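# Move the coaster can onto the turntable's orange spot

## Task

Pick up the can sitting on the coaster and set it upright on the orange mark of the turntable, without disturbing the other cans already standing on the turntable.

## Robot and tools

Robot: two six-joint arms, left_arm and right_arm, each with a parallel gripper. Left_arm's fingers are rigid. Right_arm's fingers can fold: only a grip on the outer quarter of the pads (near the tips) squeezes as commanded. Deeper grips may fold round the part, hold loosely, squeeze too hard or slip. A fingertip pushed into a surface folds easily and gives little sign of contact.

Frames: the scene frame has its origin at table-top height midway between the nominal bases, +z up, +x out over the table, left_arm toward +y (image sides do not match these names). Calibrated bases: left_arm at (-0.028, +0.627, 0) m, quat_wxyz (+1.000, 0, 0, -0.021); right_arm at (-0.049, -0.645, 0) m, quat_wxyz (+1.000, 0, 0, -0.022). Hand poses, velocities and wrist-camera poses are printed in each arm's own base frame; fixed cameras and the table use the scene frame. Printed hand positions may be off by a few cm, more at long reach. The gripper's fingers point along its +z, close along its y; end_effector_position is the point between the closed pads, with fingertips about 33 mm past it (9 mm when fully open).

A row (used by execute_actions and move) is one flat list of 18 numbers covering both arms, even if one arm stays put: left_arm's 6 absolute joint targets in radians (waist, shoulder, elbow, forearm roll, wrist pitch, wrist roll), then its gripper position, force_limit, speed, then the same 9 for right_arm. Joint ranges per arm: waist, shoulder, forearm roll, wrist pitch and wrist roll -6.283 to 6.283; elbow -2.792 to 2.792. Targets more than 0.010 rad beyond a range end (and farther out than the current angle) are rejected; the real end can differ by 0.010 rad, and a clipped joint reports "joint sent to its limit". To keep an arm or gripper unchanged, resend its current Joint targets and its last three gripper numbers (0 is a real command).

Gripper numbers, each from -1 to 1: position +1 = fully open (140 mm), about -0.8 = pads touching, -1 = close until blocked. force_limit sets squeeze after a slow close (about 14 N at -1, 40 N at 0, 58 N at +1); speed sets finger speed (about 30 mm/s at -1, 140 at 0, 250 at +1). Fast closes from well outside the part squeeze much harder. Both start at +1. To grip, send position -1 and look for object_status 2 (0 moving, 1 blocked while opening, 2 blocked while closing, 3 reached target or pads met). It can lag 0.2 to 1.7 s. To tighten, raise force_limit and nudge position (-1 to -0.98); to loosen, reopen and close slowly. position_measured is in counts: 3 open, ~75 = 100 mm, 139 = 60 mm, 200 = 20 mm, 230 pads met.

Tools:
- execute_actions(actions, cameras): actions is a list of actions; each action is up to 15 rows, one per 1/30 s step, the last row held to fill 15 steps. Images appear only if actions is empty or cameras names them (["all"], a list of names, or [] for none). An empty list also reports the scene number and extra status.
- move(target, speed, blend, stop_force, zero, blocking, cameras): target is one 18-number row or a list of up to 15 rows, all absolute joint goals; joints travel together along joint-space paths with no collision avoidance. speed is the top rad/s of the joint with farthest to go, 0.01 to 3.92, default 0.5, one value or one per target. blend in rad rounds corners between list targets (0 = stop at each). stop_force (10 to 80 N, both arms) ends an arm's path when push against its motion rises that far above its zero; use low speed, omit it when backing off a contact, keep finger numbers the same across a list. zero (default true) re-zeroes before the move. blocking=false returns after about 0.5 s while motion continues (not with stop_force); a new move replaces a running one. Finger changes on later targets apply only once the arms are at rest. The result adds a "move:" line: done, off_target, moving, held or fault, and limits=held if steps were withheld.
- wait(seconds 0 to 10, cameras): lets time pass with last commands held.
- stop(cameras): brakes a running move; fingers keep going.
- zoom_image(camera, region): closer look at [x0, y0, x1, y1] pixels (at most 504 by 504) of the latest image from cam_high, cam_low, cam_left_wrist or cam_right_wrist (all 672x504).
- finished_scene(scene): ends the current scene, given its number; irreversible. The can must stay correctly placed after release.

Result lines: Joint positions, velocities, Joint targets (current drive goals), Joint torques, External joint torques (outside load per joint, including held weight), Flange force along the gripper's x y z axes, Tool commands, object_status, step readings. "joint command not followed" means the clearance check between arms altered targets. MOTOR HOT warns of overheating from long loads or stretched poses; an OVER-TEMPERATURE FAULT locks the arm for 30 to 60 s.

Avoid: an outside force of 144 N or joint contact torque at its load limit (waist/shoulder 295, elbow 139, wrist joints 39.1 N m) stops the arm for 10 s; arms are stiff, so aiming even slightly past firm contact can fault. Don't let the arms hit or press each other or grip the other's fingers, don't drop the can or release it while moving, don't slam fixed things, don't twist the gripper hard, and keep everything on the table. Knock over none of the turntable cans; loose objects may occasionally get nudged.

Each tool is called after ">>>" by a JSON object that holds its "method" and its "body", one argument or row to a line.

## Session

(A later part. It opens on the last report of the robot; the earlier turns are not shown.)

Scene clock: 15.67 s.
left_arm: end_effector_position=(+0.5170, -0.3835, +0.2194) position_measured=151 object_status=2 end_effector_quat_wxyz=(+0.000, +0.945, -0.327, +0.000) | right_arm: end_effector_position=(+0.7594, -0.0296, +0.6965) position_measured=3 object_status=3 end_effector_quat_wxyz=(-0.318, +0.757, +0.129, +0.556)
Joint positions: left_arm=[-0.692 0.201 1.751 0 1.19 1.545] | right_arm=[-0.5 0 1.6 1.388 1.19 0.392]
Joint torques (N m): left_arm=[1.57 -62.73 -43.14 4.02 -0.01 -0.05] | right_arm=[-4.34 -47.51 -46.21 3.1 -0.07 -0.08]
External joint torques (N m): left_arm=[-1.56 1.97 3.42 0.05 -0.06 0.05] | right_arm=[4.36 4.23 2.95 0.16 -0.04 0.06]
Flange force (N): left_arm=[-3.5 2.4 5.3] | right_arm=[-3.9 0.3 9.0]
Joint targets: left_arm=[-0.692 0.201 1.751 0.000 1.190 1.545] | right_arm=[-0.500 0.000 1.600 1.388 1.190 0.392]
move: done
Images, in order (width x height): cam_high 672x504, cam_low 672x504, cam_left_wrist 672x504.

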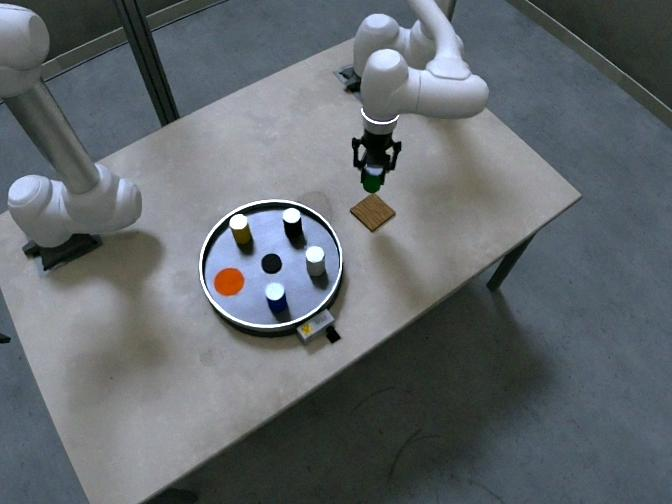

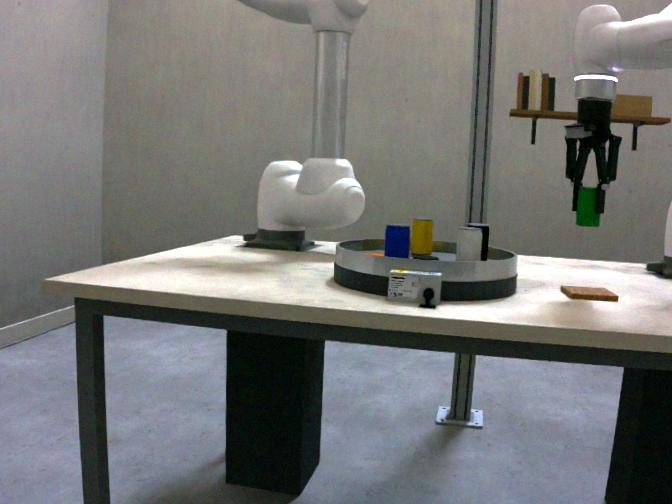

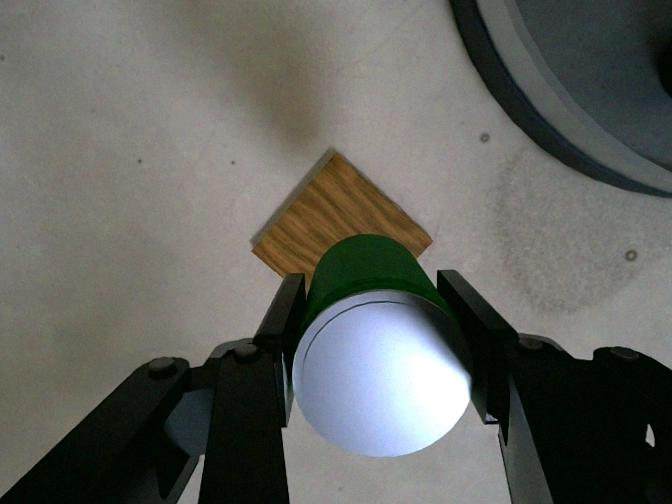

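>>> {"method": "move", "body": {
  "target": [
    [-0.6918,0.07,1.6,0,1.47,1.5452,-1,-0.5,-1,-0.5,0,1.6,1.388,1.19,0.392,1,1,1],
    [-0.9955,0.29,1.4876,0,1.364,1.2415,-1,-0.5,-1,-0.5,0,1.6,1.388,1.19,0.392,1,1,1]
  ],
  "blend": 0.08,
  "cameras": ["cam_high","cam_left_wrist"]
}}

>>> {"method": "wait", "body": {
  "seconds": 1.4,
  "cameras": ["cam_low","cam_left_wrist"]
}}

>>> {"method": "wait", "body": {
  "seconds": 1.4,
  "cameras": ["cam_left_wrist"]
}}

>>> {"method": "wait", "body": {
  "seconds": 1.4,
  "cameras": ["cam_left_wrist"]
}}

>>> {"method": "wait", "body": {
  "seconds": 2.8,
  "cameras": ["cam_left_wrist"]
}}

>>> {"method": "wait", "body": {
  "seconds": 1.4,
  "cameras": ["cam_left_wrist"]
}}

Scene clock: 17.77 s.
left_arm: end_effector_position=(+0.4231, -0.5890, +0.2994) position_measured=151 object_status=2 end_effector_quat_wxyz=(+0.000, +0.945, -0.327, +0.000) | right_arm: end_effector_position=(+0.7594, -0.0296, +0.6965) position_measured=3 object_status=3 end_effector_quat_wxyz=(-0.318, +0.757, +0.129, +0.556)
Joint positions: left_arm=[-0.995 0.29 1.488 0 1.364 1.242] | right_arm=[-0.5 0 1.6 1.388 1.19 0.392]
Joint torques (N m): left_arm=[2.35 -73.52 -45.22 4.22 -0.16 -0.17] | right_arm=[-4.06 -47.5 -46.23 3.11 -0.08 -0.08]
External joint torques (N m): left_arm=[-2.94 1.78 3.35 0.06 0.09 0.17] | right_arm=[4.07 4.17 2.91 0.16 -0.04 0.06]
Flange force (N): left_arm=[-5.2 2.5 5.1] | right_arm=[-3.9 0.5 8.5]
Joint targets: left_arm=[-0.995 0.290 1.488 0.000 1.364 1.241] | right_arm=[-0.500 0.000 1.600 1.388 1.190 0.392]
move: done
Images, in order (width x height): cam_high 672x504, cam_left_wrist 672x504.

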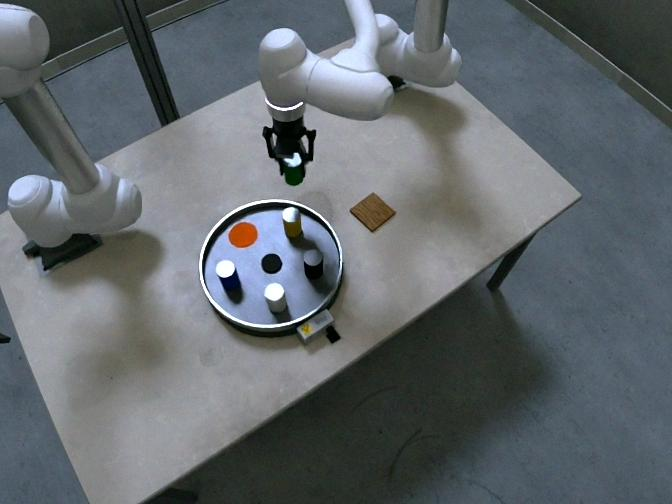

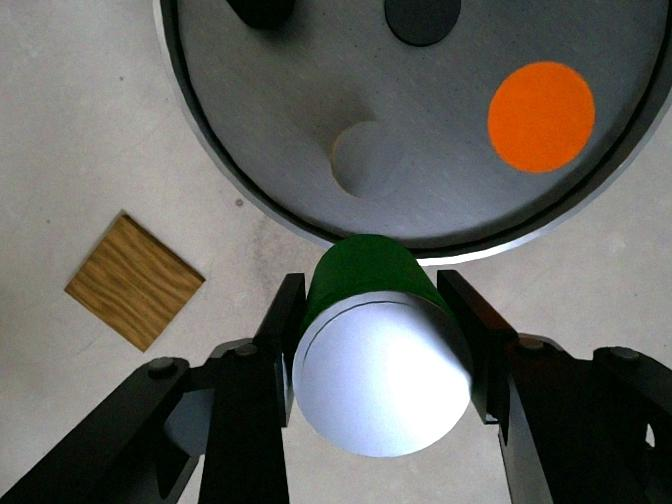

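Scene clock: 19.17 s.
left_arm: end_effector_position=(+0.4231, -0.5890, +0.2993) position_measured=151 object_status=2 end_effector_quat_wxyz=(+0.000, +0.945, -0.327, +0.000) | right_arm: end_effector_position=(+0.7594, -0.0296, +0.6965) position_measured=3 object_status=3 end_effector_quat_wxyz=(-0.318, +0.757, +0.129, +0.556)
Joint positions: left_arm=[-0.995 0.29 1.488 0 1.364 1.242] | right_arm=[-0.5 0 1.6 1.388 1.19 0.392]
Joint torques (N m): left_arm=[2.12 -72.79 -45.25 4.27 -0.15 -0.08] | right_arm=[-4.25 -47.09 -46.3 3.11 -0.05 -0.06]
External joint torques (N m): left_arm=[-2.27 0.72 3.34 0.04 0.1 0.08] | right_arm=[4.23 3.81 3 0.17 -0.06 0.04]
Flange force (N): left_arm=[-6.6 1.2 4.7] | right_arm=[-4.3 -0.2 8.5]
Joint targets: left_arm=[-0.995 0.290 1.488 0.000 1.364 1.241] | right_arm=[-0.500 0.000 1.600 1.388 1.190 0.392]
Tool commands: left_gripper/position=-1.0 left_gripper/force_limit=-0.5 left_gripper/speed=-1.0 right_gripper/position=+1.0 right_gripper/force_limit=+1.0 right_gripper/speed=+1.0
wait: 1.40 s; at rest by 0.17 s
Images, in order (width x height): cam_low 672x504, cam_left_wrist 672x504.

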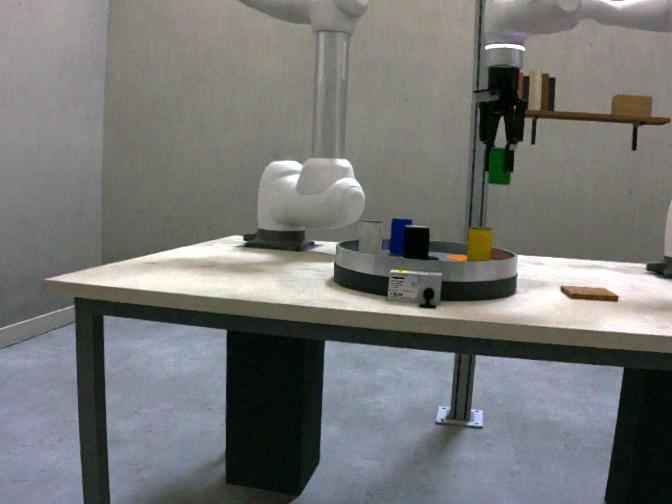

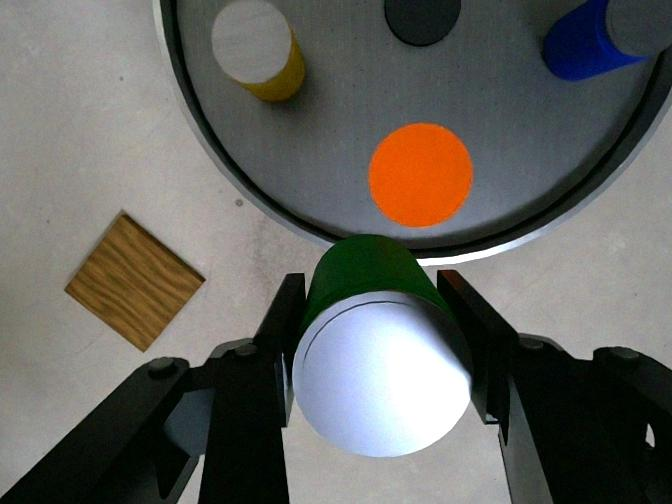

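Scene clock: 20.57 s.
left_arm: end_effector_position=(+0.4231, -0.5890, +0.2993) position_measured=151 object_status=2 end_effector_quat_wxyz=(+0.000, +0.945, -0.327, +0.000) | right_arm: end_effector_position=(+0.7594, -0.0296, +0.6965) position_measured=3 object_status=3 end_effector_quat_wxyz=(-0.318, +0.757, +0.129, +0.556)
Joint positions: left_arm=[-0.995 0.29 1.488 0 1.364 1.241] | right_arm=[-0.5 0 1.6 1.388 1.19 0.392]
Joint torques (N m): left_arm=[1.84 -73.15 -44.81 4.31 -0.12 -0.03] | right_arm=[-4.29 -47.41 -46.3 3.09 -0.02 -0.04]
External joint torques (N m): left_arm=[-2.29 1.01 2.86 -0.01 0.06 0.03] | right_arm=[4.27 4.14 3.02 0.18 -0.1 0.02]
Flange force (N): left_arm=[-5.2 1.8 4.2] | right_arm=[-4.2 0.2 8.9]
Joint targets: left_arm=[-0.995 0.290 1.488 0.000 1.364 1.241] | right_arm=[-0.500 0.000 1.600 1.388 1.190 0.392]
Tool commands: left_gripper/position=-1.0 left_gripper/force_limit=-0.5 left_gripper/speed=-1.0 right_gripper/position=+1.0 right_gripper/force_limit=+1.0 right_gripper/speed=+1.0
wait: 1.40 s; at rest by 0.17 s
Images, in order (width x height): cam_left_wrist 672x504.

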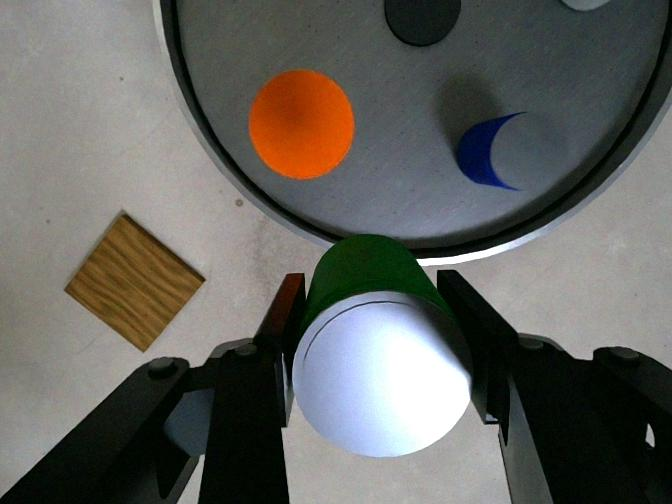

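Scene clock: 21.97 s.
left_arm: end_effector_position=(+0.4231, -0.5890, +0.2993) position_measured=151 object_status=2 end_effector_quat_wxyz=(+0.000, +0.945, -0.327, +0.000) | right_arm: end_effector_position=(+0.7594, -0.0296, +0.6965) position_measured=3 object_status=3 end_effector_quat_wxyz=(-0.318, +0.757, +0.129, +0.556)
Joint positions: left_arm=[-0.995 0.29 1.488 0 1.364 1.241] | right_arm=[-0.5 0 1.6 1.388 1.19 0.392]
Joint torques (N m): left_arm=[1.97 -73.11 -45.13 4.25 -0.12 -0.08] | right_arm=[-4.14 -47.38 -46.25 3.13 -0.06 -0.1]
External joint torques (N m): left_arm=[-2.11 1.63 3.39 0.04 0.05 0.08] | right_arm=[4.15 4.05 2.92 0.14 -0.05 0.09]
Flange force (N): left_arm=[-5.2 1.4 5.2] | right_arm=[-3.9 0.2 8.6]
Joint targets: left_arm=[-0.995 0.290 1.488 0.000 1.364 1.241] | right_arm=[-0.500 0.000 1.600 1.388 1.190 0.392]
Tool commands: left_gripper/position=-1.0 left_gripper/force_limit=-0.5 left_gripper/speed=-1.0 right_gripper/position=+1.0 right_gripper/force_limit=+1.0 right_gripper/speed=+1.0
wait: 1.40 s; at rest by 0.17 s
Images, in order (width x height): cam_left_wrist 672x504.

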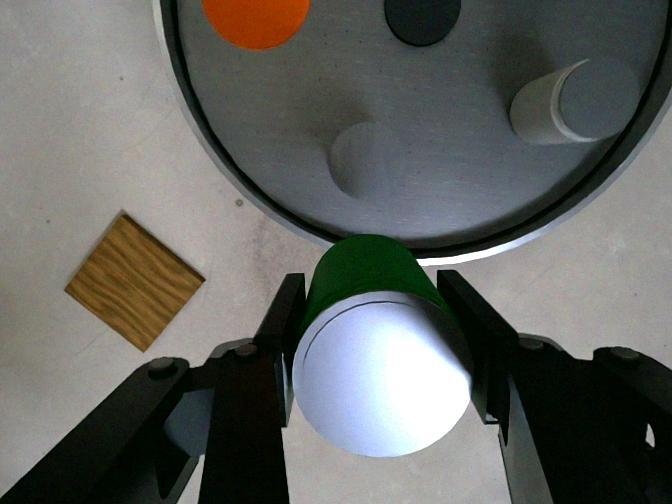

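Scene clock: 24.77 s.
left_arm: end_effector_position=(+0.4231, -0.5890, +0.2993) position_measured=151 object_status=2 end_effector_quat_wxyz=(+0.000, +0.945, -0.327, +0.000) | right_arm: end_effector_position=(+0.7594, -0.0296, +0.6965) position_measured=3 object_status=3 end_effector_quat_wxyz=(-0.318, +0.757, +0.129, +0.556)
Joint positions: left_arm=[-0.995 0.29 1.488 0 1.364 1.241] | right_arm=[-0.5 0 1.6 1.388 1.19 0.392]
Joint torques (N m): left_arm=[2.21 -73.36 -45.26 4.22 -0.21 -0.05] | right_arm=[-4.28 -47.6 -46.29 3.14 0 -0.07]
External joint torques (N m): left_arm=[-2.29 1.35 3.35 0.09 0.15 0.05] | right_arm=[4.29 4.36 3.04 0.13 -0.11 0.05]
Flange force (N): left_arm=[-5.6 1.6 4.8] | right_arm=[-4.1 0.4 9.1]
Joint targets: left_arm=[-0.995 0.290 1.488 0.000 1.364 1.241] | right_arm=[-0.500 0.000 1.600 1.388 1.190 0.392]
Tool commands: left_gripper/position=-1.0 left_gripper/force_limit=-0.5 left_gripper/speed=-1.0 right_gripper/position=+1.0 right_gripper/force_limit=+1.0 right_gripper/speed=+1.0
wait: 2.80 s; at rest by 0.17 s
Images, in order (width x height): cam_left_wrist 672x504.

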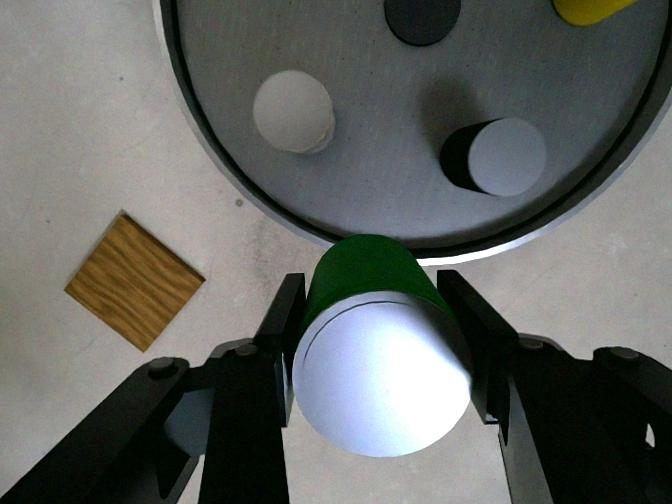

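Scene clock: 26.17 s.
left_arm: end_effector_position=(+0.4231, -0.5890, +0.2993) position_measured=151 object_status=2 end_effector_quat_wxyz=(+0.000, +0.945, -0.327, +0.000) | right_arm: end_effector_position=(+0.7594, -0.0296, +0.6965) position_measured=3 object_status=3 end_effector_quat_wxyz=(-0.318, +0.757, +0.129, +0.556)
Joint positions: left_arm=[-0.995 0.29 1.488 0 1.364 1.241] | right_arm=[-0.5 0 1.6 1.388 1.19 0.392]
Joint torques (N m): left_arm=[2.18 -72.62 -45.17 4.32 -0.24 -0.07] | right_arm=[-4.12 -47.36 -46.21 3.12 -0.05 -0.07]
External joint torques (N m): left_arm=[-2.03 0.37 3.25 0 0.19 0.07] | right_arm=[4.13 4.2 3.04 0.13 -0.06 0.06]
Flange force (N): left_arm=[-6.8 0.8 4.3] | right_arm=[-4.1 0.3 8.6]
Joint targets: left_arm=[-0.995 0.290 1.488 0.000 1.364 1.241] | right_arm=[-0.500 0.000 1.600 1.388 1.190 0.392]
Tool commands: left_gripper/position=-1.0 left_gripper/force_limit=-0.5 left_gripper/speed=-1.0 right_gripper/position=+1.0 right_gripper/force_limit=+1.0 right_gripper/speed=+1.0
wait: 1.40 s; at rest by 0.17 s
Images, in order (width x height): cam_left_wrist 672x504.

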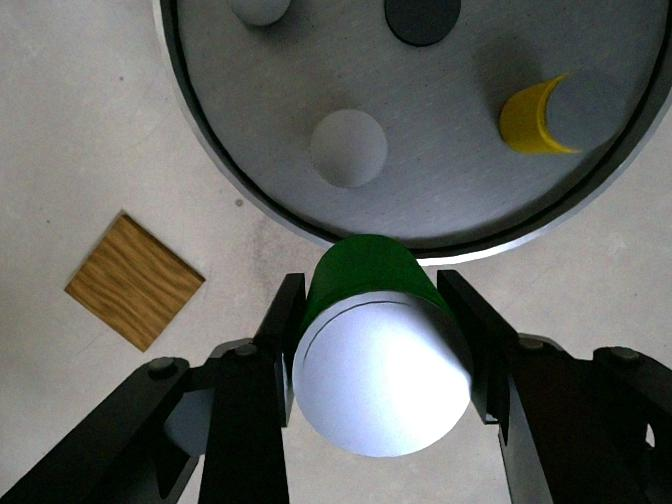

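>>> {"method": "move", "body": {
  "target": [-0.9955,0.3196,1.5774,0,1.2446,1.2415,-1,-0.5,-1,-0.5,0,1.6,1.388,1.19,0.392,1,1,1],
  "cameras": ["cam_left_wrist"]
}}

>>> {"method": "wait", "body": {
  "seconds": 1.4,
  "cameras": ["cam_left_wrist"]
}}

>>> {"method": "wait", "body": {
  "seconds": 1.4,
  "cameras": ["cam_left_wrist"]
}}

>>> {"method": "wait", "body": {
  "seconds": 1.4,
  "cameras": ["cam_left_wrist"]
}}

Scene clock: 27.60 s.
left_arm: end_effector_position=(+0.4230, -0.5890, +0.2295) position_measured=151 object_status=2 end_effector_quat_wxyz=(+0.000, +0.945, -0.327, +0.000) | right_arm: end_effector_position=(+0.7594, -0.0296, +0.6965) position_measured=3 object_status=3 end_effector_quat_wxyz=(-0.318, +0.757, +0.129, +0.556)
Joint positions: left_arm=[-0.996 0.32 1.577 0 1.245 1.241] | right_arm=[-0.5 0 1.6 1.388 1.19 0.392]
Joint torques (N m): left_arm=[2.25 -74.81 -43.87 4.1 -0.16 -0.02] | right_arm=[-4.33 -47.35 -46.3 3.14 -0.07 -0.06]
External joint torques (N m): left_arm=[-2.47 0.79 3.21 0.08 0.11 0.02] | right_arm=[4.33 4.03 2.99 0.13 -0.04 0.04]
Flange force (N): left_arm=[-6.3 1.7 4.0] | right_arm=[-4.2 0.0 8.8]
Joint targets: left_arm=[-0.995 0.320 1.577 0.000 1.245 1.241] | right_arm=[-0.500 0.000 1.600 1.388 1.190 0.392]
move: done
Images, in order (width x height): cam_left_wrist 672x504.

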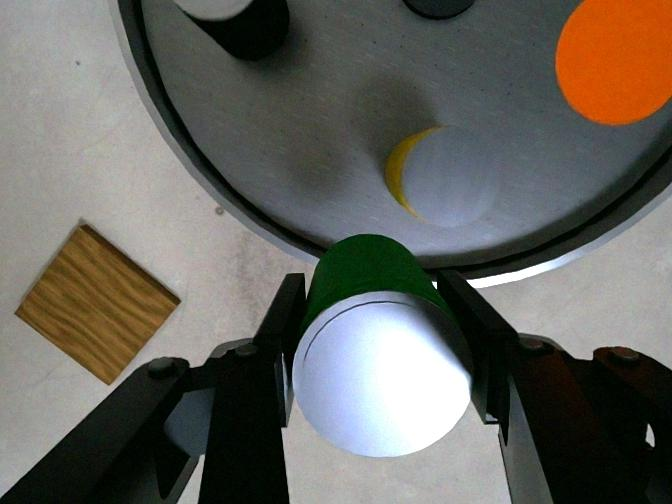

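Scene clock: 29.00 s.
left_arm: end_effector_position=(+0.4230, -0.5890, +0.2294) position_measured=151 object_status=2 end_effector_quat_wxyz=(+0.000, +0.945, -0.327, +0.000) | right_arm: end_effector_position=(+0.7594, -0.0296, +0.6965) position_measured=3 object_status=3 end_effector_quat_wxyz=(-0.318, +0.757, +0.129, +0.556)
Joint positions: left_arm=[-0.996 0.32 1.577 0 1.245 1.241] | right_arm=[-0.5 0 1.6 1.388 1.19 0.392]
Joint torques (N m): left_arm=[2.29 -74.53 -44.06 4.1 -0.21 -0.03] | right_arm=[-4.19 -47.41 -46.33 3.12 -0.05 -0.07]
External joint torques (N m): left_arm=[-2.85 1.33 3.6 0.05 0.15 0.04] | right_arm=[4.18 4.21 3.1 0.15 -0.07 0.06]
Flange force (N): left_arm=[-6.4 2.2 4.7] | right_arm=[-4.3 0.3 8.7]
Joint targets: left_arm=[-0.995 0.320 1.577 0.000 1.245 1.241] | right_arm=[-0.500 0.000 1.600 1.388 1.190 0.392]
Tool commands: left_gripper/position=-1.0 left_gripper/force_limit=-0.5 left_gripper/speed=-1.0 right_gripper/position=+1.0 right_gripper/force_limit=+1.0 right_gripper/speed=+1.0
wait: 1.40 s; at rest by 0.17 s
Images, in order (width x height): cam_left_wrist 672x504.

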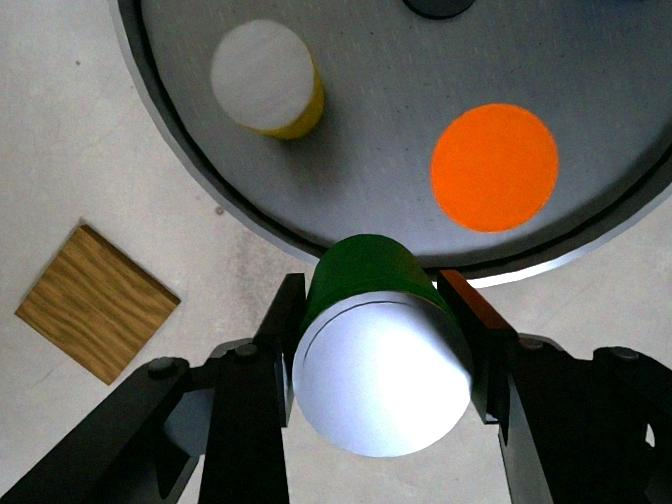

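Scene clock: 30.40 s.
left_arm: end_effector_position=(+0.4230, -0.5890, +0.2294) position_measured=151 object_status=2 end_effector_quat_wxyz=(+0.000, +0.945, -0.327, +0.000) | right_arm: end_effector_position=(+0.7594, -0.0296, +0.6965) position_measured=3 object_status=3 end_effector_quat_wxyz=(-0.318, +0.757, +0.129, +0.556)
Joint positions: left_arm=[-0.996 0.32 1.577 0 1.245 1.241] | right_arm=[-0.5 0 1.6 1.388 1.19 0.392]
Joint torques (N m): left_arm=[1.87 -74.72 -43.99 4.1 -0.22 -0.18] | right_arm=[-4.27 -47.53 -46.23 3.14 -0.05 -0.07]
External joint torques (N m): left_arm=[-1.46 0.71 3.37 0.09 0.16 0.18] | right_arm=[4.29 4.23 2.95 0.12 -0.07 0.05]
Flange force (N): left_arm=[-6.2 0.0 4.1] | right_arm=[-3.9 0.3 9.0]
Joint targets: left_arm=[-0.995 0.320 1.577 0.000 1.245 1.241] | right_arm=[-0.500 0.000 1.600 1.388 1.190 0.392]
Tool commands: left_gripper/position=-1.0 left_gripper/force_limit=-0.5 left_gripper/speed=-1.0 right_gripper/position=+1.0 right_gripper/force_limit=+1.0 right_gripper/speed=+1.0
wait: 1.40 s; at rest by 0.17 s
Images, in order (width x height): cam_left_wrist 672x504.

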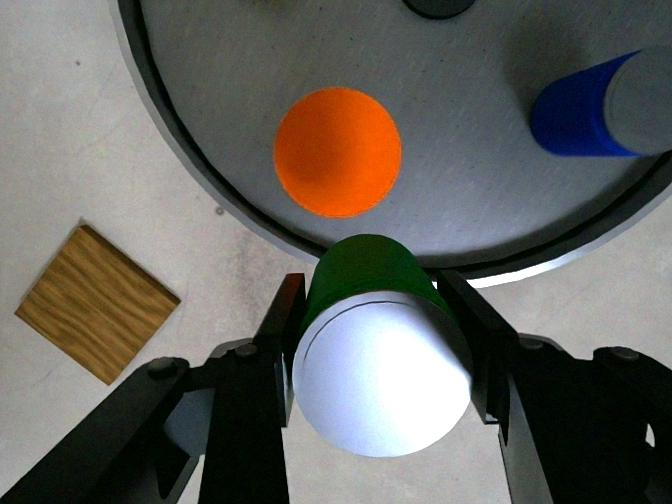

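Scene clock: 31.80 s.
left_arm: end_effector_position=(+0.4230, -0.5890, +0.2294) position_measured=151 object_status=2 end_effector_quat_wxyz=(+0.000, +0.945, -0.327, +0.000) | right_arm: end_effector_position=(+0.7594, -0.0296, +0.6965) position_measured=3 object_status=3 end_effector_quat_wxyz=(-0.318, +0.757, +0.129, +0.556)
Joint positions: left_arm=[-0.996 0.32 1.577 0 1.245 1.241] | right_arm=[-0.5 0 1.6 1.388 1.19 0.392]
Joint torques (N m): left_arm=[2.19 -74.87 -43.82 4.14 -0.15 -0.06] | right_arm=[-4.24 -47.56 -46.32 3.12 -0.04 -0.06]
External joint torques (N m): left_arm=[-2.14 0.97 3.21 0.04 0.09 0.06] | right_arm=[4.24 4.27 3.02 0.16 -0.07 0.05]
Flange force (N): left_arm=[-5.9 1.3 4.1] | right_arm=[-4.1 0.4 8.9]
Joint targets: left_arm=[-0.995 0.320 1.577 0.000 1.245 1.241] | right_arm=[-0.500 0.000 1.600 1.388 1.190 0.392]
Tool commands: left_gripper/position=-1.0 left_gripper/force_limit=-0.5 left_gripper/speed=-1.0 right_gripper/position=+1.0 right_gripper/force_limit=+1.0 right_gripper/speed=+1.0
wait: 1.40 s; at rest by 0.17 s
Images, in order (width x height): cam_left_wrist 672x504.

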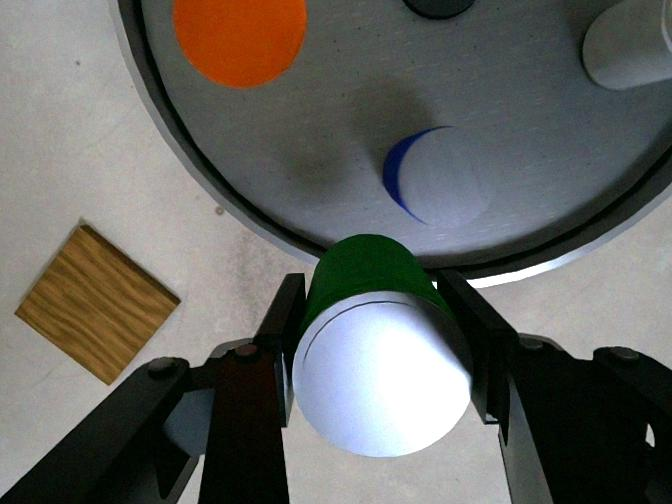

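>>> {"method": "move", "body": {
  "target": [
    [-0.9789,0.6188,1.1142,0,1.4086,1.534,-1,-0.5,-1,-0.5,0,1.6,1.388,1.19,0.392,1,1,1],
    [-0.9789,0.653,1.2135,0,1.2751,1.534,-1,-0.5,-1,-0.5,0,1.6,1.388,1.19,0.392,1,1,1]
  ],
  "speed": [0.5,0.3],
  "cameras": ["cam_high","cam_low"]
}}

>>> {"method": "move", "body": {
  "target": [-0.9789,0.669,1.2424,0,1.2302,1.534,-1,-0.5,-1,-0.5,0,1.6,1.388,1.19,0.392,1,1,1],
  "speed": 0.015,
  "stop_force": 10,
  "cameras": ["cam_high","cam_low","cam_left_wrist"]
}}

>>> {"method": "move", "body": {
  "target": [-0.9789,0.6188,1.1142,0,1.4086,1.534,-1,-0.5,-1,-0.5,0,1.6,1.388,1.19,0.392,1,1,1],
  "cameras": ["cam_left_wrist"]
}}

Scene clock: 34.93 s.
left_arm: end_effector_position=(+0.5372, -0.7371, +0.1496) position_measured=151 object_status=2 end_effector_quat_wxyz=(+0.000, +0.891, -0.454, +0.000) | right_arm: end_effector_position=(+0.7594, -0.0296, +0.6965) position_measured=3 object_status=3 end_effector_quat_wxyz=(-0.318, +0.757, +0.129, +0.556)
Joint positions: left_arm=[-0.979 0.653 1.213 0 1.275 1.534] | right_arm=[-0.5 0 1.6 1.388 1.19 0.392]
Joint torques (N m): left_arm=[1.87 -104.77 -44.15 4.08 -0.19 -0.08] | right_arm=[-4.22 -47.67 -46.32 3.11 -0.06 -0.05]
External joint torques (N m): left_arm=[-2.56 -0.53 3.05 0.12 0.13 0.08] | right_arm=[4.24 4.38 3.04 0.16 -0.05 0.04]
Flange force (N): left_arm=[-9.4 2.7 2.6] | right_arm=[-4.1 0.5 8.9]
Joint targets: left_arm=[-0.979 0.653 1.214 0.000 1.275 1.534] | right_arm=[-0.500 0.000 1.600 1.388 1.190 0.392]
move: done
Images, in order (width x height): cam_high 672x504, cam_low 672x504.

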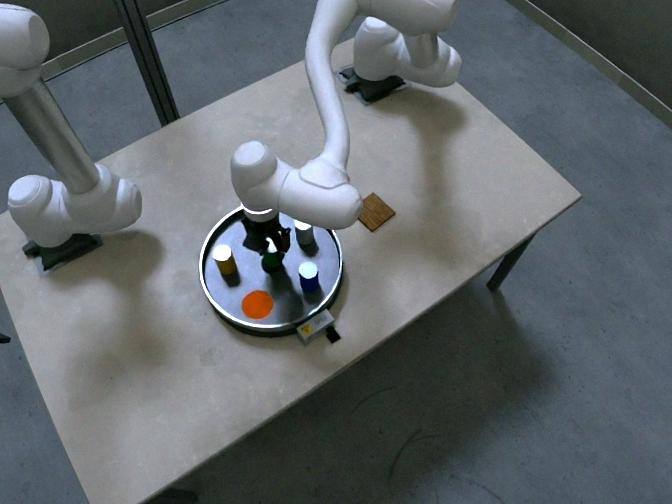

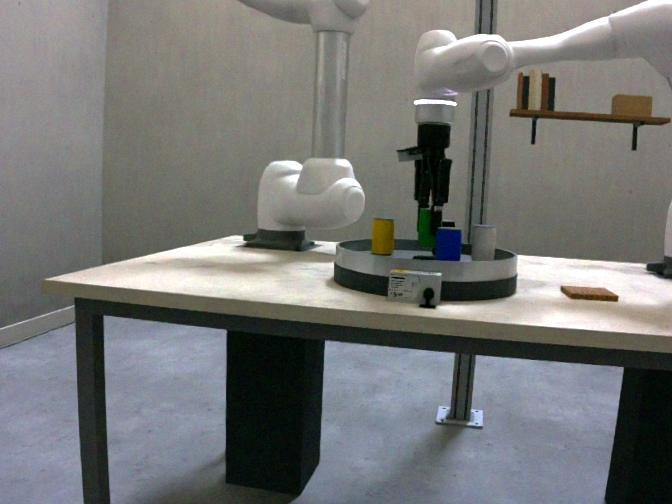

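Scene clock: 38.50 s.
left_arm: end_effector_position=(+0.5371, -0.7371, +0.1198) position_measured=151 object_status=2 end_effector_quat_wxyz=(+0.000, +0.891, -0.454, +0.000) | right_arm: end_effector_position=(+0.7594, -0.0296, +0.6965) position_measured=3 object_status=3 end_effector_quat_wxyz=(-0.318, +0.757, +0.129, +0.556)
Joint positions: left_arm=[-0.979 0.669 1.242 0 1.231 1.534] | right_arm=[-0.5 0 1.6 1.388 1.19 0.392]
Joint torques (N m): left_arm=[2.29 -98.82 -38.79 4.07 -0.02 -0.11] | right_arm=[-4.39 -47.48 -46.28 3.11 -0.05 -0.05]
External joint torques (N m): left_arm=[-1.93 -7.36 -1.68 0.09 -0.04 0.1] | right_arm=[4.4 4.23 3.02 0.15 -0.06 0.03]
Flange force (N): left_arm=[-7.3 2.0 -5.7] | right_arm=[-4.1 0.2 9.1]
Joint targets: left_arm=[-0.979 0.669 1.242 0.000 1.231 1.534] | right_arm=[-0.500 0.000 1.600 1.388 1.190 0.392]
move: contact (left_arm)
Images, in order (width x height): cam_high 672x504, cam_low 672x504, cam_left_wrist 672x504.

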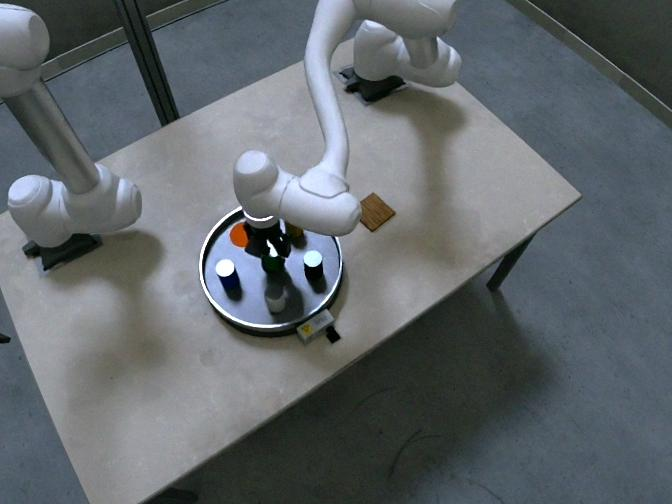

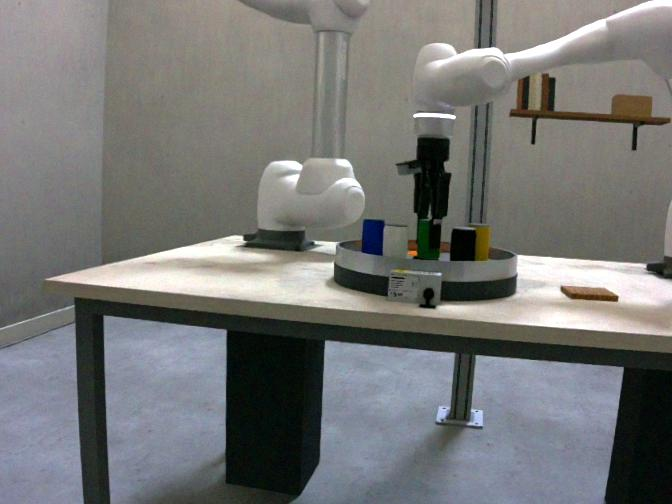

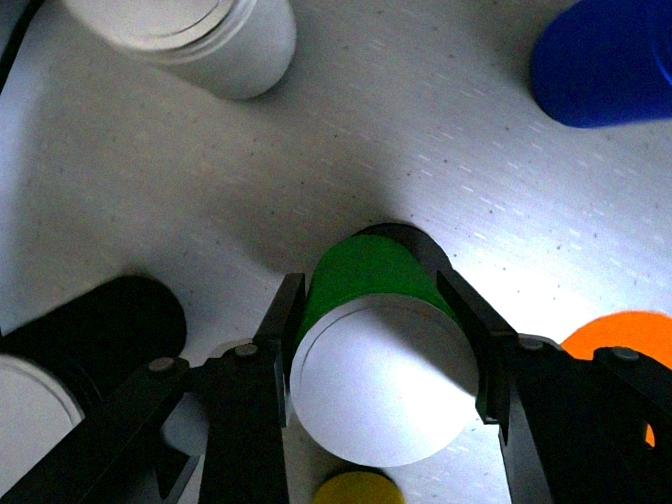

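Scene clock: 39.30 s.
left_arm: end_effector_position=(+0.5371, -0.7370, +0.2346) position_measured=151 object_status=2 end_effector_quat_wxyz=(+0.000, +0.891, -0.454, +0.000) | right_arm: end_effector_position=(+0.7594, -0.0296, +0.6965) position_measured=3 object_status=3 end_effector_quat_wxyz=(-0.318, +0.757, +0.129, +0.556)
Joint positions: left_arm=[-0.979 0.619 1.114 0 1.409 1.534] | right_arm=[-0.5 0 1.6 1.388 1.19 0.392]
Joint torques (N m): left_arm=[1.47 -103.58 -44.9 4.27 -0.07 -0.09] | right_arm=[-4.28 -47.34 -46.29 3.12 -0.05 -0.08]
External joint torques (N m): left_arm=[-2.15 0.43 2.73 0.04 0.01 0.09] | right_arm=[4.29 4 2.96 0.16 -0.06 0.07]
Flange force (N): left_arm=[-7.3 2.3 3.8] | right_arm=[-4.1 0.0 8.8]
Joint targets: left_arm=[-0.979 0.619 1.114 0.000 1.409 1.534] | right_arm=[-0.500 0.000 1.600 1.388 1.190 0.392]
move: done
Images, in order (width x height): cam_left_wrist 672x504.

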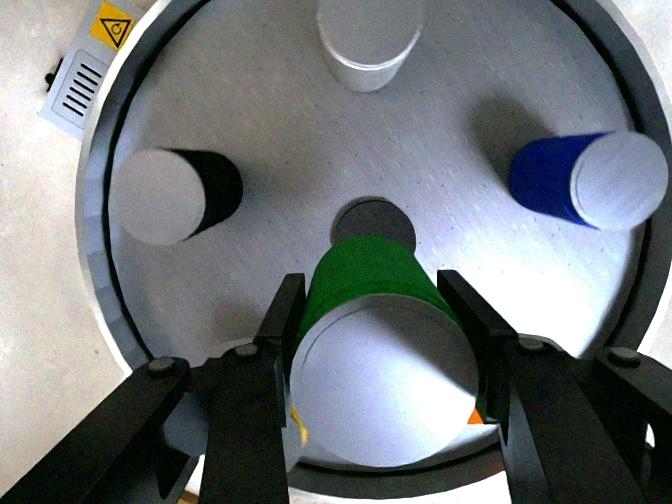

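>>> {"method": "move", "body": {
  "target": [-1.1126,0.5076,1.3114,0,1.3226,0.4582,-1,-0.5,-1,-0.5,0,1.6,1.388,1.19,0.392,1,1,1]
}}

>>> {"method": "move", "body": {
  "target": [
    [-1.0835,0.5076,1.3114,0,1.3226,0.8015,-1,-0.5,-1,-0.5,0,1.6,1.388,1.19,0.392,1,1,1],
    [-1.0408,0.5076,1.3114,0,1.3226,1.158,-1,-0.5,-1,-0.5,0,1.6,1.388,1.19,0.392,1,1,1],
    [-0.99,0.5076,1.3114,0,1.3226,1.523,-1,-0.5,-1,-0.5,0,1.6,1.388,1.19,0.392,1,1,1],
    [-0.9384,0.5076,1.3114,0,1.3226,1.8886,-1,-0.5,-1,-0.5,0,1.6,1.388,1.19,0.392,1,1,1]
  ],
  "speed": [0.664,0.69,0.706,0.707],
  "blend": 0.08,
  "blocking": false
}}

>>> {"method": "wait", "body": {
  "seconds": 0.5
}}

>>> {"method": "wait", "body": {
  "seconds": 0.5
}}

>>> {"method": "wait", "body": {
  "seconds": 3
}}

>>> {"method": "move", "body": {
  "target": [-1.1126,0.5076,1.3114,0,1.3226,0.4582,-1,-0.5,-1,-0.5,0,1.6,1.388,1.19,0.392,1,1,1],
  "cameras": ["cam_high","cam_left_wrist"]
}}

Scene clock: 43.03 s.
left_arm: end_effector_position=(+0.4039, -0.7410, +0.2245) position_measured=151 object_status=2 end_effector_quat_wxyz=(+0.000, +1.000, +0.000, +0.000) | right_arm: end_effector_position=(+0.7594, -0.0296, +0.6965) position_measured=3 object_status=3 end_effector_quat_wxyz=(-0.318, +0.757, +0.129, +0.556)
Joint positions: left_arm=[-1.113 0.508 1.311 0 1.323 0.458] | right_arm=[-0.5 0 1.6 1.388 1.19 0.392]
Joint torques (N m): left_arm=[1.59 -93.28 -44.71 4.23 -0.15 -0.05] | right_arm=[-4.19 -47.62 -46.16 3.11 -0.04 -0.08]
External joint torques (N m): left_arm=[-2.26 0.51 3.18 0.05 0.12 0.05] | right_arm=[4.19 4.38 2.9 0.15 -0.07 0.06]
Flange force (N): left_arm=[-5.7 -5.1 3.9] | right_arm=[-3.7 0.6 8.9]
Joint targets: left_arm=[-1.113 0.508 1.311 0.000 1.323 0.458] | right_arm=[-0.500 0.000 1.600 1.388 1.190 0.392]
move: done

Scene clock: 43.53 s.
left_arm: end_effector_position=(+0.4177, -0.7333, +0.2245) position_measured=151 object_status=2 end_effector_quat_wxyz=(+0.000, +0.995, -0.101, +0.000) end_effector_velocity=(+0.041, +0.024, +0.000) end_effector_angular_velocity=(+0.001, +0.001, -0.593) | right_arm: end_effector_position=(+0.7594, -0.0296, +0.6965) position_measured=3 object_status=3 end_effector_quat_wxyz=(-0.318, +0.757, +0.129, +0.556)
Joint positions: left_arm=[-1.094 0.508 1.311 0 1.323 0.679] | right_arm=[-0.5 0 1.6 1.388 1.19 0.392]
Joint velocities: left_arm=[0.056 0 0 0 0.001 0.649] | right_arm=[within noise]
Joint torques (N m): left_arm=[3.58 -93.93 -44.51 4.16 -0.11 -0.51] | right_arm=[-4.28 -47.5 -46.29 3.1 -0.05 -0.04]
External joint torques (N m): left_arm=[-3.9 0.73 2.87 0.14 0.07 0.51] | right_arm=[4.3 4.22 3 0.16 -0.07 0.03]
Flange force (N): left_arm=[-7.1 -2.0 3.7] | right_arm=[-4.1 0.3 9.0]
Joint targets: left_arm=[-1.089 0.508 1.311 0.000 1.323 0.742] | right_arm=[-0.500 0.000 1.600 1.388 1.190 0.392]
Tool commands: left_gripper/position=-1.0 left_gripper/force_limit=-0.5 left_gripper/speed=-1.0 right_gripper/position=+1.0 right_gripper/force_limit=+1.0 right_gripper/speed=+1.0
move: running; path passed 0 of 4 targets; left_arm: the wrist roll is farthest, 1.210 rad from its target

Scene clock: 44.03 s.
left_arm: end_effector_position=(+0.4437, -0.7179, +0.2245) position_measured=151 object_status=2 end_effector_quat_wxyz=(+0.000, +0.969, -0.248, +0.000) end_effector_velocity=(+0.059, +0.036, +0.000) end_effector_angular_velocity=(-0.001, +0.000, -0.601) | right_arm: end_effector_position=(+0.7594, -0.0296, +0.6965) position_measured=3 object_status=3 end_effector_quat_wxyz=(-0.318, +0.757, +0.129, +0.556)
Joint positions: left_arm=[-1.058 0.508 1.311 0 1.323 1.014] | right_arm=[-0.5 0 1.6 1.388 1.19 0.392]
Joint velocities: left_arm=[0.082 0 0 0 0 0.684] | right_arm=[within noise]
Joint torques (N m): left_arm=[2.51 -93.42 -44.51 4.18 -0.21 -0.29] | right_arm=[-4.24 -47.37 -46.34 3.14 -0.09 -0.08]
External joint torques (N m): left_arm=[-3.02 0.56 2.98 0.09 0.15 0.29] | right_arm=[4.2 4.11 3.05 0.14 -0.03 0.06]
Flange force (N): left_arm=[-7.3 -0.4 3.6] | right_arm=[-4.2 0.2 8.6]
Joint targets: left_arm=[-1.050 0.508 1.311 0.000 1.323 1.080] | right_arm=[-0.500 0.000 1.600 1.388 1.190 0.392]
Tool commands: left_gripper/position=-1.0 left_gripper/force_limit=-0.5 left_gripper/speed=-1.0 right_gripper/position=+1.0 right_gripper/force_limit=+1.0 right_gripper/speed=+1.0
earlier move: running; path passed 1 of 4 targets; left_arm: the wrist roll is farthest, 0.875 rad from its target
wait: 0.50 s; no rest

Scene clock: 44.53 s.
left_arm: end_effector_position=(+0.4757, -0.6971, +0.2245) position_measured=151 object_status=2 end_effector_quat_wxyz=(+0.000, +0.921, -0.390, +0.000) end_effector_velocity=(+0.066, +0.045, +0.000) end_effector_angular_velocity=(+0.000, +0.001, -0.600) | right_arm: end_effector_position=(+0.7594, -0.0296, +0.6965) position_measured=3 object_status=3 end_effector_quat_wxyz=(-0.318, +0.757, +0.129, +0.556)
Joint positions: left_arm=[-1.013 0.508 1.311 0 1.323 1.359] | right_arm=[-0.5 0 1.6 1.388 1.19 0.392]
Joint velocities: left_arm=[0.095 0 0 0 0.001 0.695] | right_arm=[within noise]
Joint torques (N m): left_arm=[4.17 -93.06 -44.91 4.22 -0.13 0.27] | right_arm=[-4.39 -47.48 -46.24 3.14 -0.06 -0.07]
External joint torques (N m): left_arm=[-3.82 0.31 3.47 0.05 0.07 -0.27] | right_arm=[4.33 4.23 2.96 0.14 -0.06 0.05]
Flange force (N): left_arm=[-9.1 3.4 4.2] | right_arm=[-4.0 0.3 9.0]
Joint targets: left_arm=[-1.003 0.508 1.311 0.000 1.323 1.427] | right_arm=[-0.500 0.000 1.600 1.388 1.190 0.392]
Tool commands: left_gripper/position=-1.0 left_gripper/force_limit=-0.5 left_gripper/speed=-1.0 right_gripper/position=+1.0 right_gripper/force_limit=+1.0 right_gripper/speed=+1.0
earlier move: running; path passed 2 of 4 targets; left_arm: the wrist roll is farthest, 0.530 rad from its target
wait: 0.50 s; no rest

Scene clock: 45.60 s.
left_arm: end_effector_position=(+0.5262, -0.6598, +0.2245) position_measured=151 object_status=2 end_effector_quat_wxyz=(+0.000, +0.809, -0.588, +0.000) | right_arm: end_effector_position=(+0.7594, -0.0296, +0.6965) position_measured=3 object_status=3 end_effector_quat_wxyz=(-0.318, +0.757, +0.129, +0.556)
Joint positions: left_arm=[-0.938 0.508 1.311 0 1.323 1.889] | right_arm=[-0.5 0 1.6 1.388 1.19 0.392]
Joint torques (N m): left_arm=[1.96 -93.53 -45.03 4.24 -0.12 -0.12] | right_arm=[-4.38 -47.53 -46.24 3.09 -0.06 -0.09]
External joint torques (N m): left_arm=[-1.59 0.7 3.55 0.01 0.07 0.12] | right_arm=[4.4 4.23 2.95 0.18 -0.05 0.08]
Flange force (N): left_arm=[-6.7 4.4 4.5] | right_arm=[-3.9 0.3 9.1]
Joint targets: left_arm=[-0.938 0.508 1.311 0.000 1.323 1.889] | right_arm=[-0.500 0.000 1.600 1.388 1.190 0.392]
Tool commands: left_gripper/position=-1.0 left_gripper/force_limit=-0.5 left_gripper/speed=-1.0 right_gripper/position=+1.0 right_gripper/force_limit=+1.0 right_gripper/speed=+1.0
earlier move: done
wait: 1.07 of 3 s (the move ended)

Scene clock: 48.90 s.
left_arm: end_effector_position=(+0.4039, -0.7410, +0.2245) position_measured=151 object_status=2 end_effector_quat_wxyz=(+0.000, +1.000, +0.000, +0.000) | right_arm: end_effector_position=(+0.7594, -0.0296, +0.6965) position_measured=3 object_status=3 end_effector_quat_wxyz=(-0.318, +0.757, +0.129, +0.556)
Joint positions: left_arm=[-1.113 0.508 1.311 0 1.323 0.458] | right_arm=[-0.5 0 1.6 1.388 1.19 0.392]
Joint torques (N m): left_arm=[1.83 -93.08 -44.76 4.22 -0.15 -0.03] | right_arm=[-4.22 -47.57 -46.27 3.11 -0.03 -0.08]
External joint torques (N m): left_arm=[-2.37 0.3 3.24 0.06 0.11 0.03] | right_arm=[4.23 4.28 2.98 0.16 -0.08 0.06]
Flange force (N): left_arm=[-6.1 -5.4 3.9] | right_arm=[-4.0 0.4 8.9]
Joint targets: left_arm=[-1.113 0.508 1.311 0.000 1.323 0.458] | right_arm=[-0.500 0.000 1.600 1.388 1.190 0.392]
move: done
Images, in order (width x height): cam_high 672x504, cam_left_wrist 672x504.

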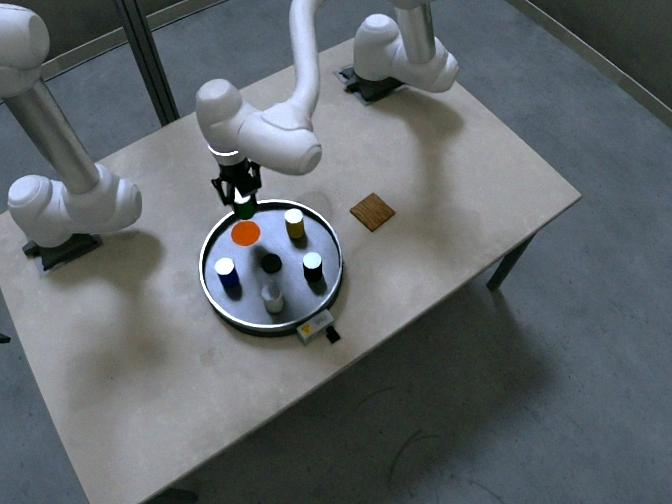

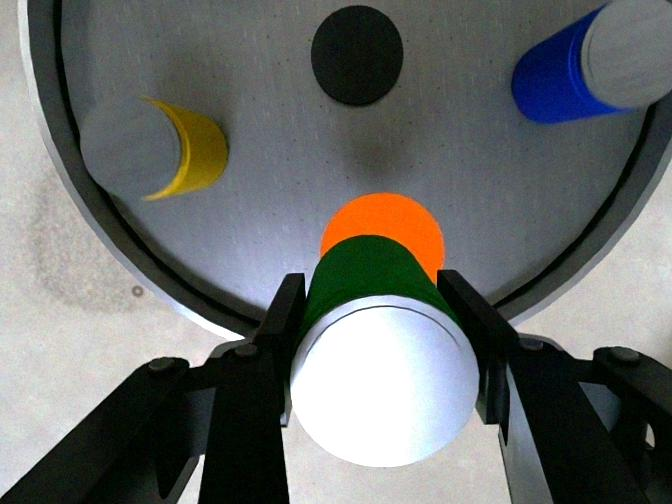

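>>> {"method": "wait", "body": {
  "seconds": 8
}}

Scene clock: 57.23 s.
left_arm: end_effector_position=(+0.4039, -0.7410, +0.2245) position_measured=151 object_status=2 end_effector_quat_wxyz=(+0.000, +1.000, +0.000, +0.000) | right_arm: end_effector_position=(+0.7594, -0.0296, +0.6965) position_measured=3 object_status=3 end_effector_quat_wxyz=(-0.318, +0.757, +0.129, +0.556)
Joint positions: left_arm=[-1.113 0.508 1.311 0 1.323 0.458] | right_arm=[-0.5 0 1.6 1.388 1.19 0.392]
Joint torques (N m): left_arm=[2.38 -93.27 -44.84 4.15 -0.21 -0.09] | right_arm=[-4.31 -47.49 -46.25 3.09 -0.06 -0.06]
External joint torques (N m): left_arm=[-2.34 1.06 3.54 0.13 0.18 0.09] | right_arm=[4.31 4.25 3.02 0.19 -0.05 0.04]
Flange force (N): left_arm=[-5.8 -5.0 4.4] | right_arm=[-4.1 0.3 9.0]
Joint targets: left_arm=[-1.113 0.508 1.311 0.000 1.323 0.458] | right_arm=[-0.500 0.000 1.600 1.388 1.190 0.392]
Tool commands: left_gripper/position=-1.0 left_gripper/force_limit=-0.5 left_gripper/speed=-1.0 right_gripper/position=+1.0 right_gripper/force_limit=+1.0 right_gripper/speed=+1.0
wait: 8.00 s; at rest from the start


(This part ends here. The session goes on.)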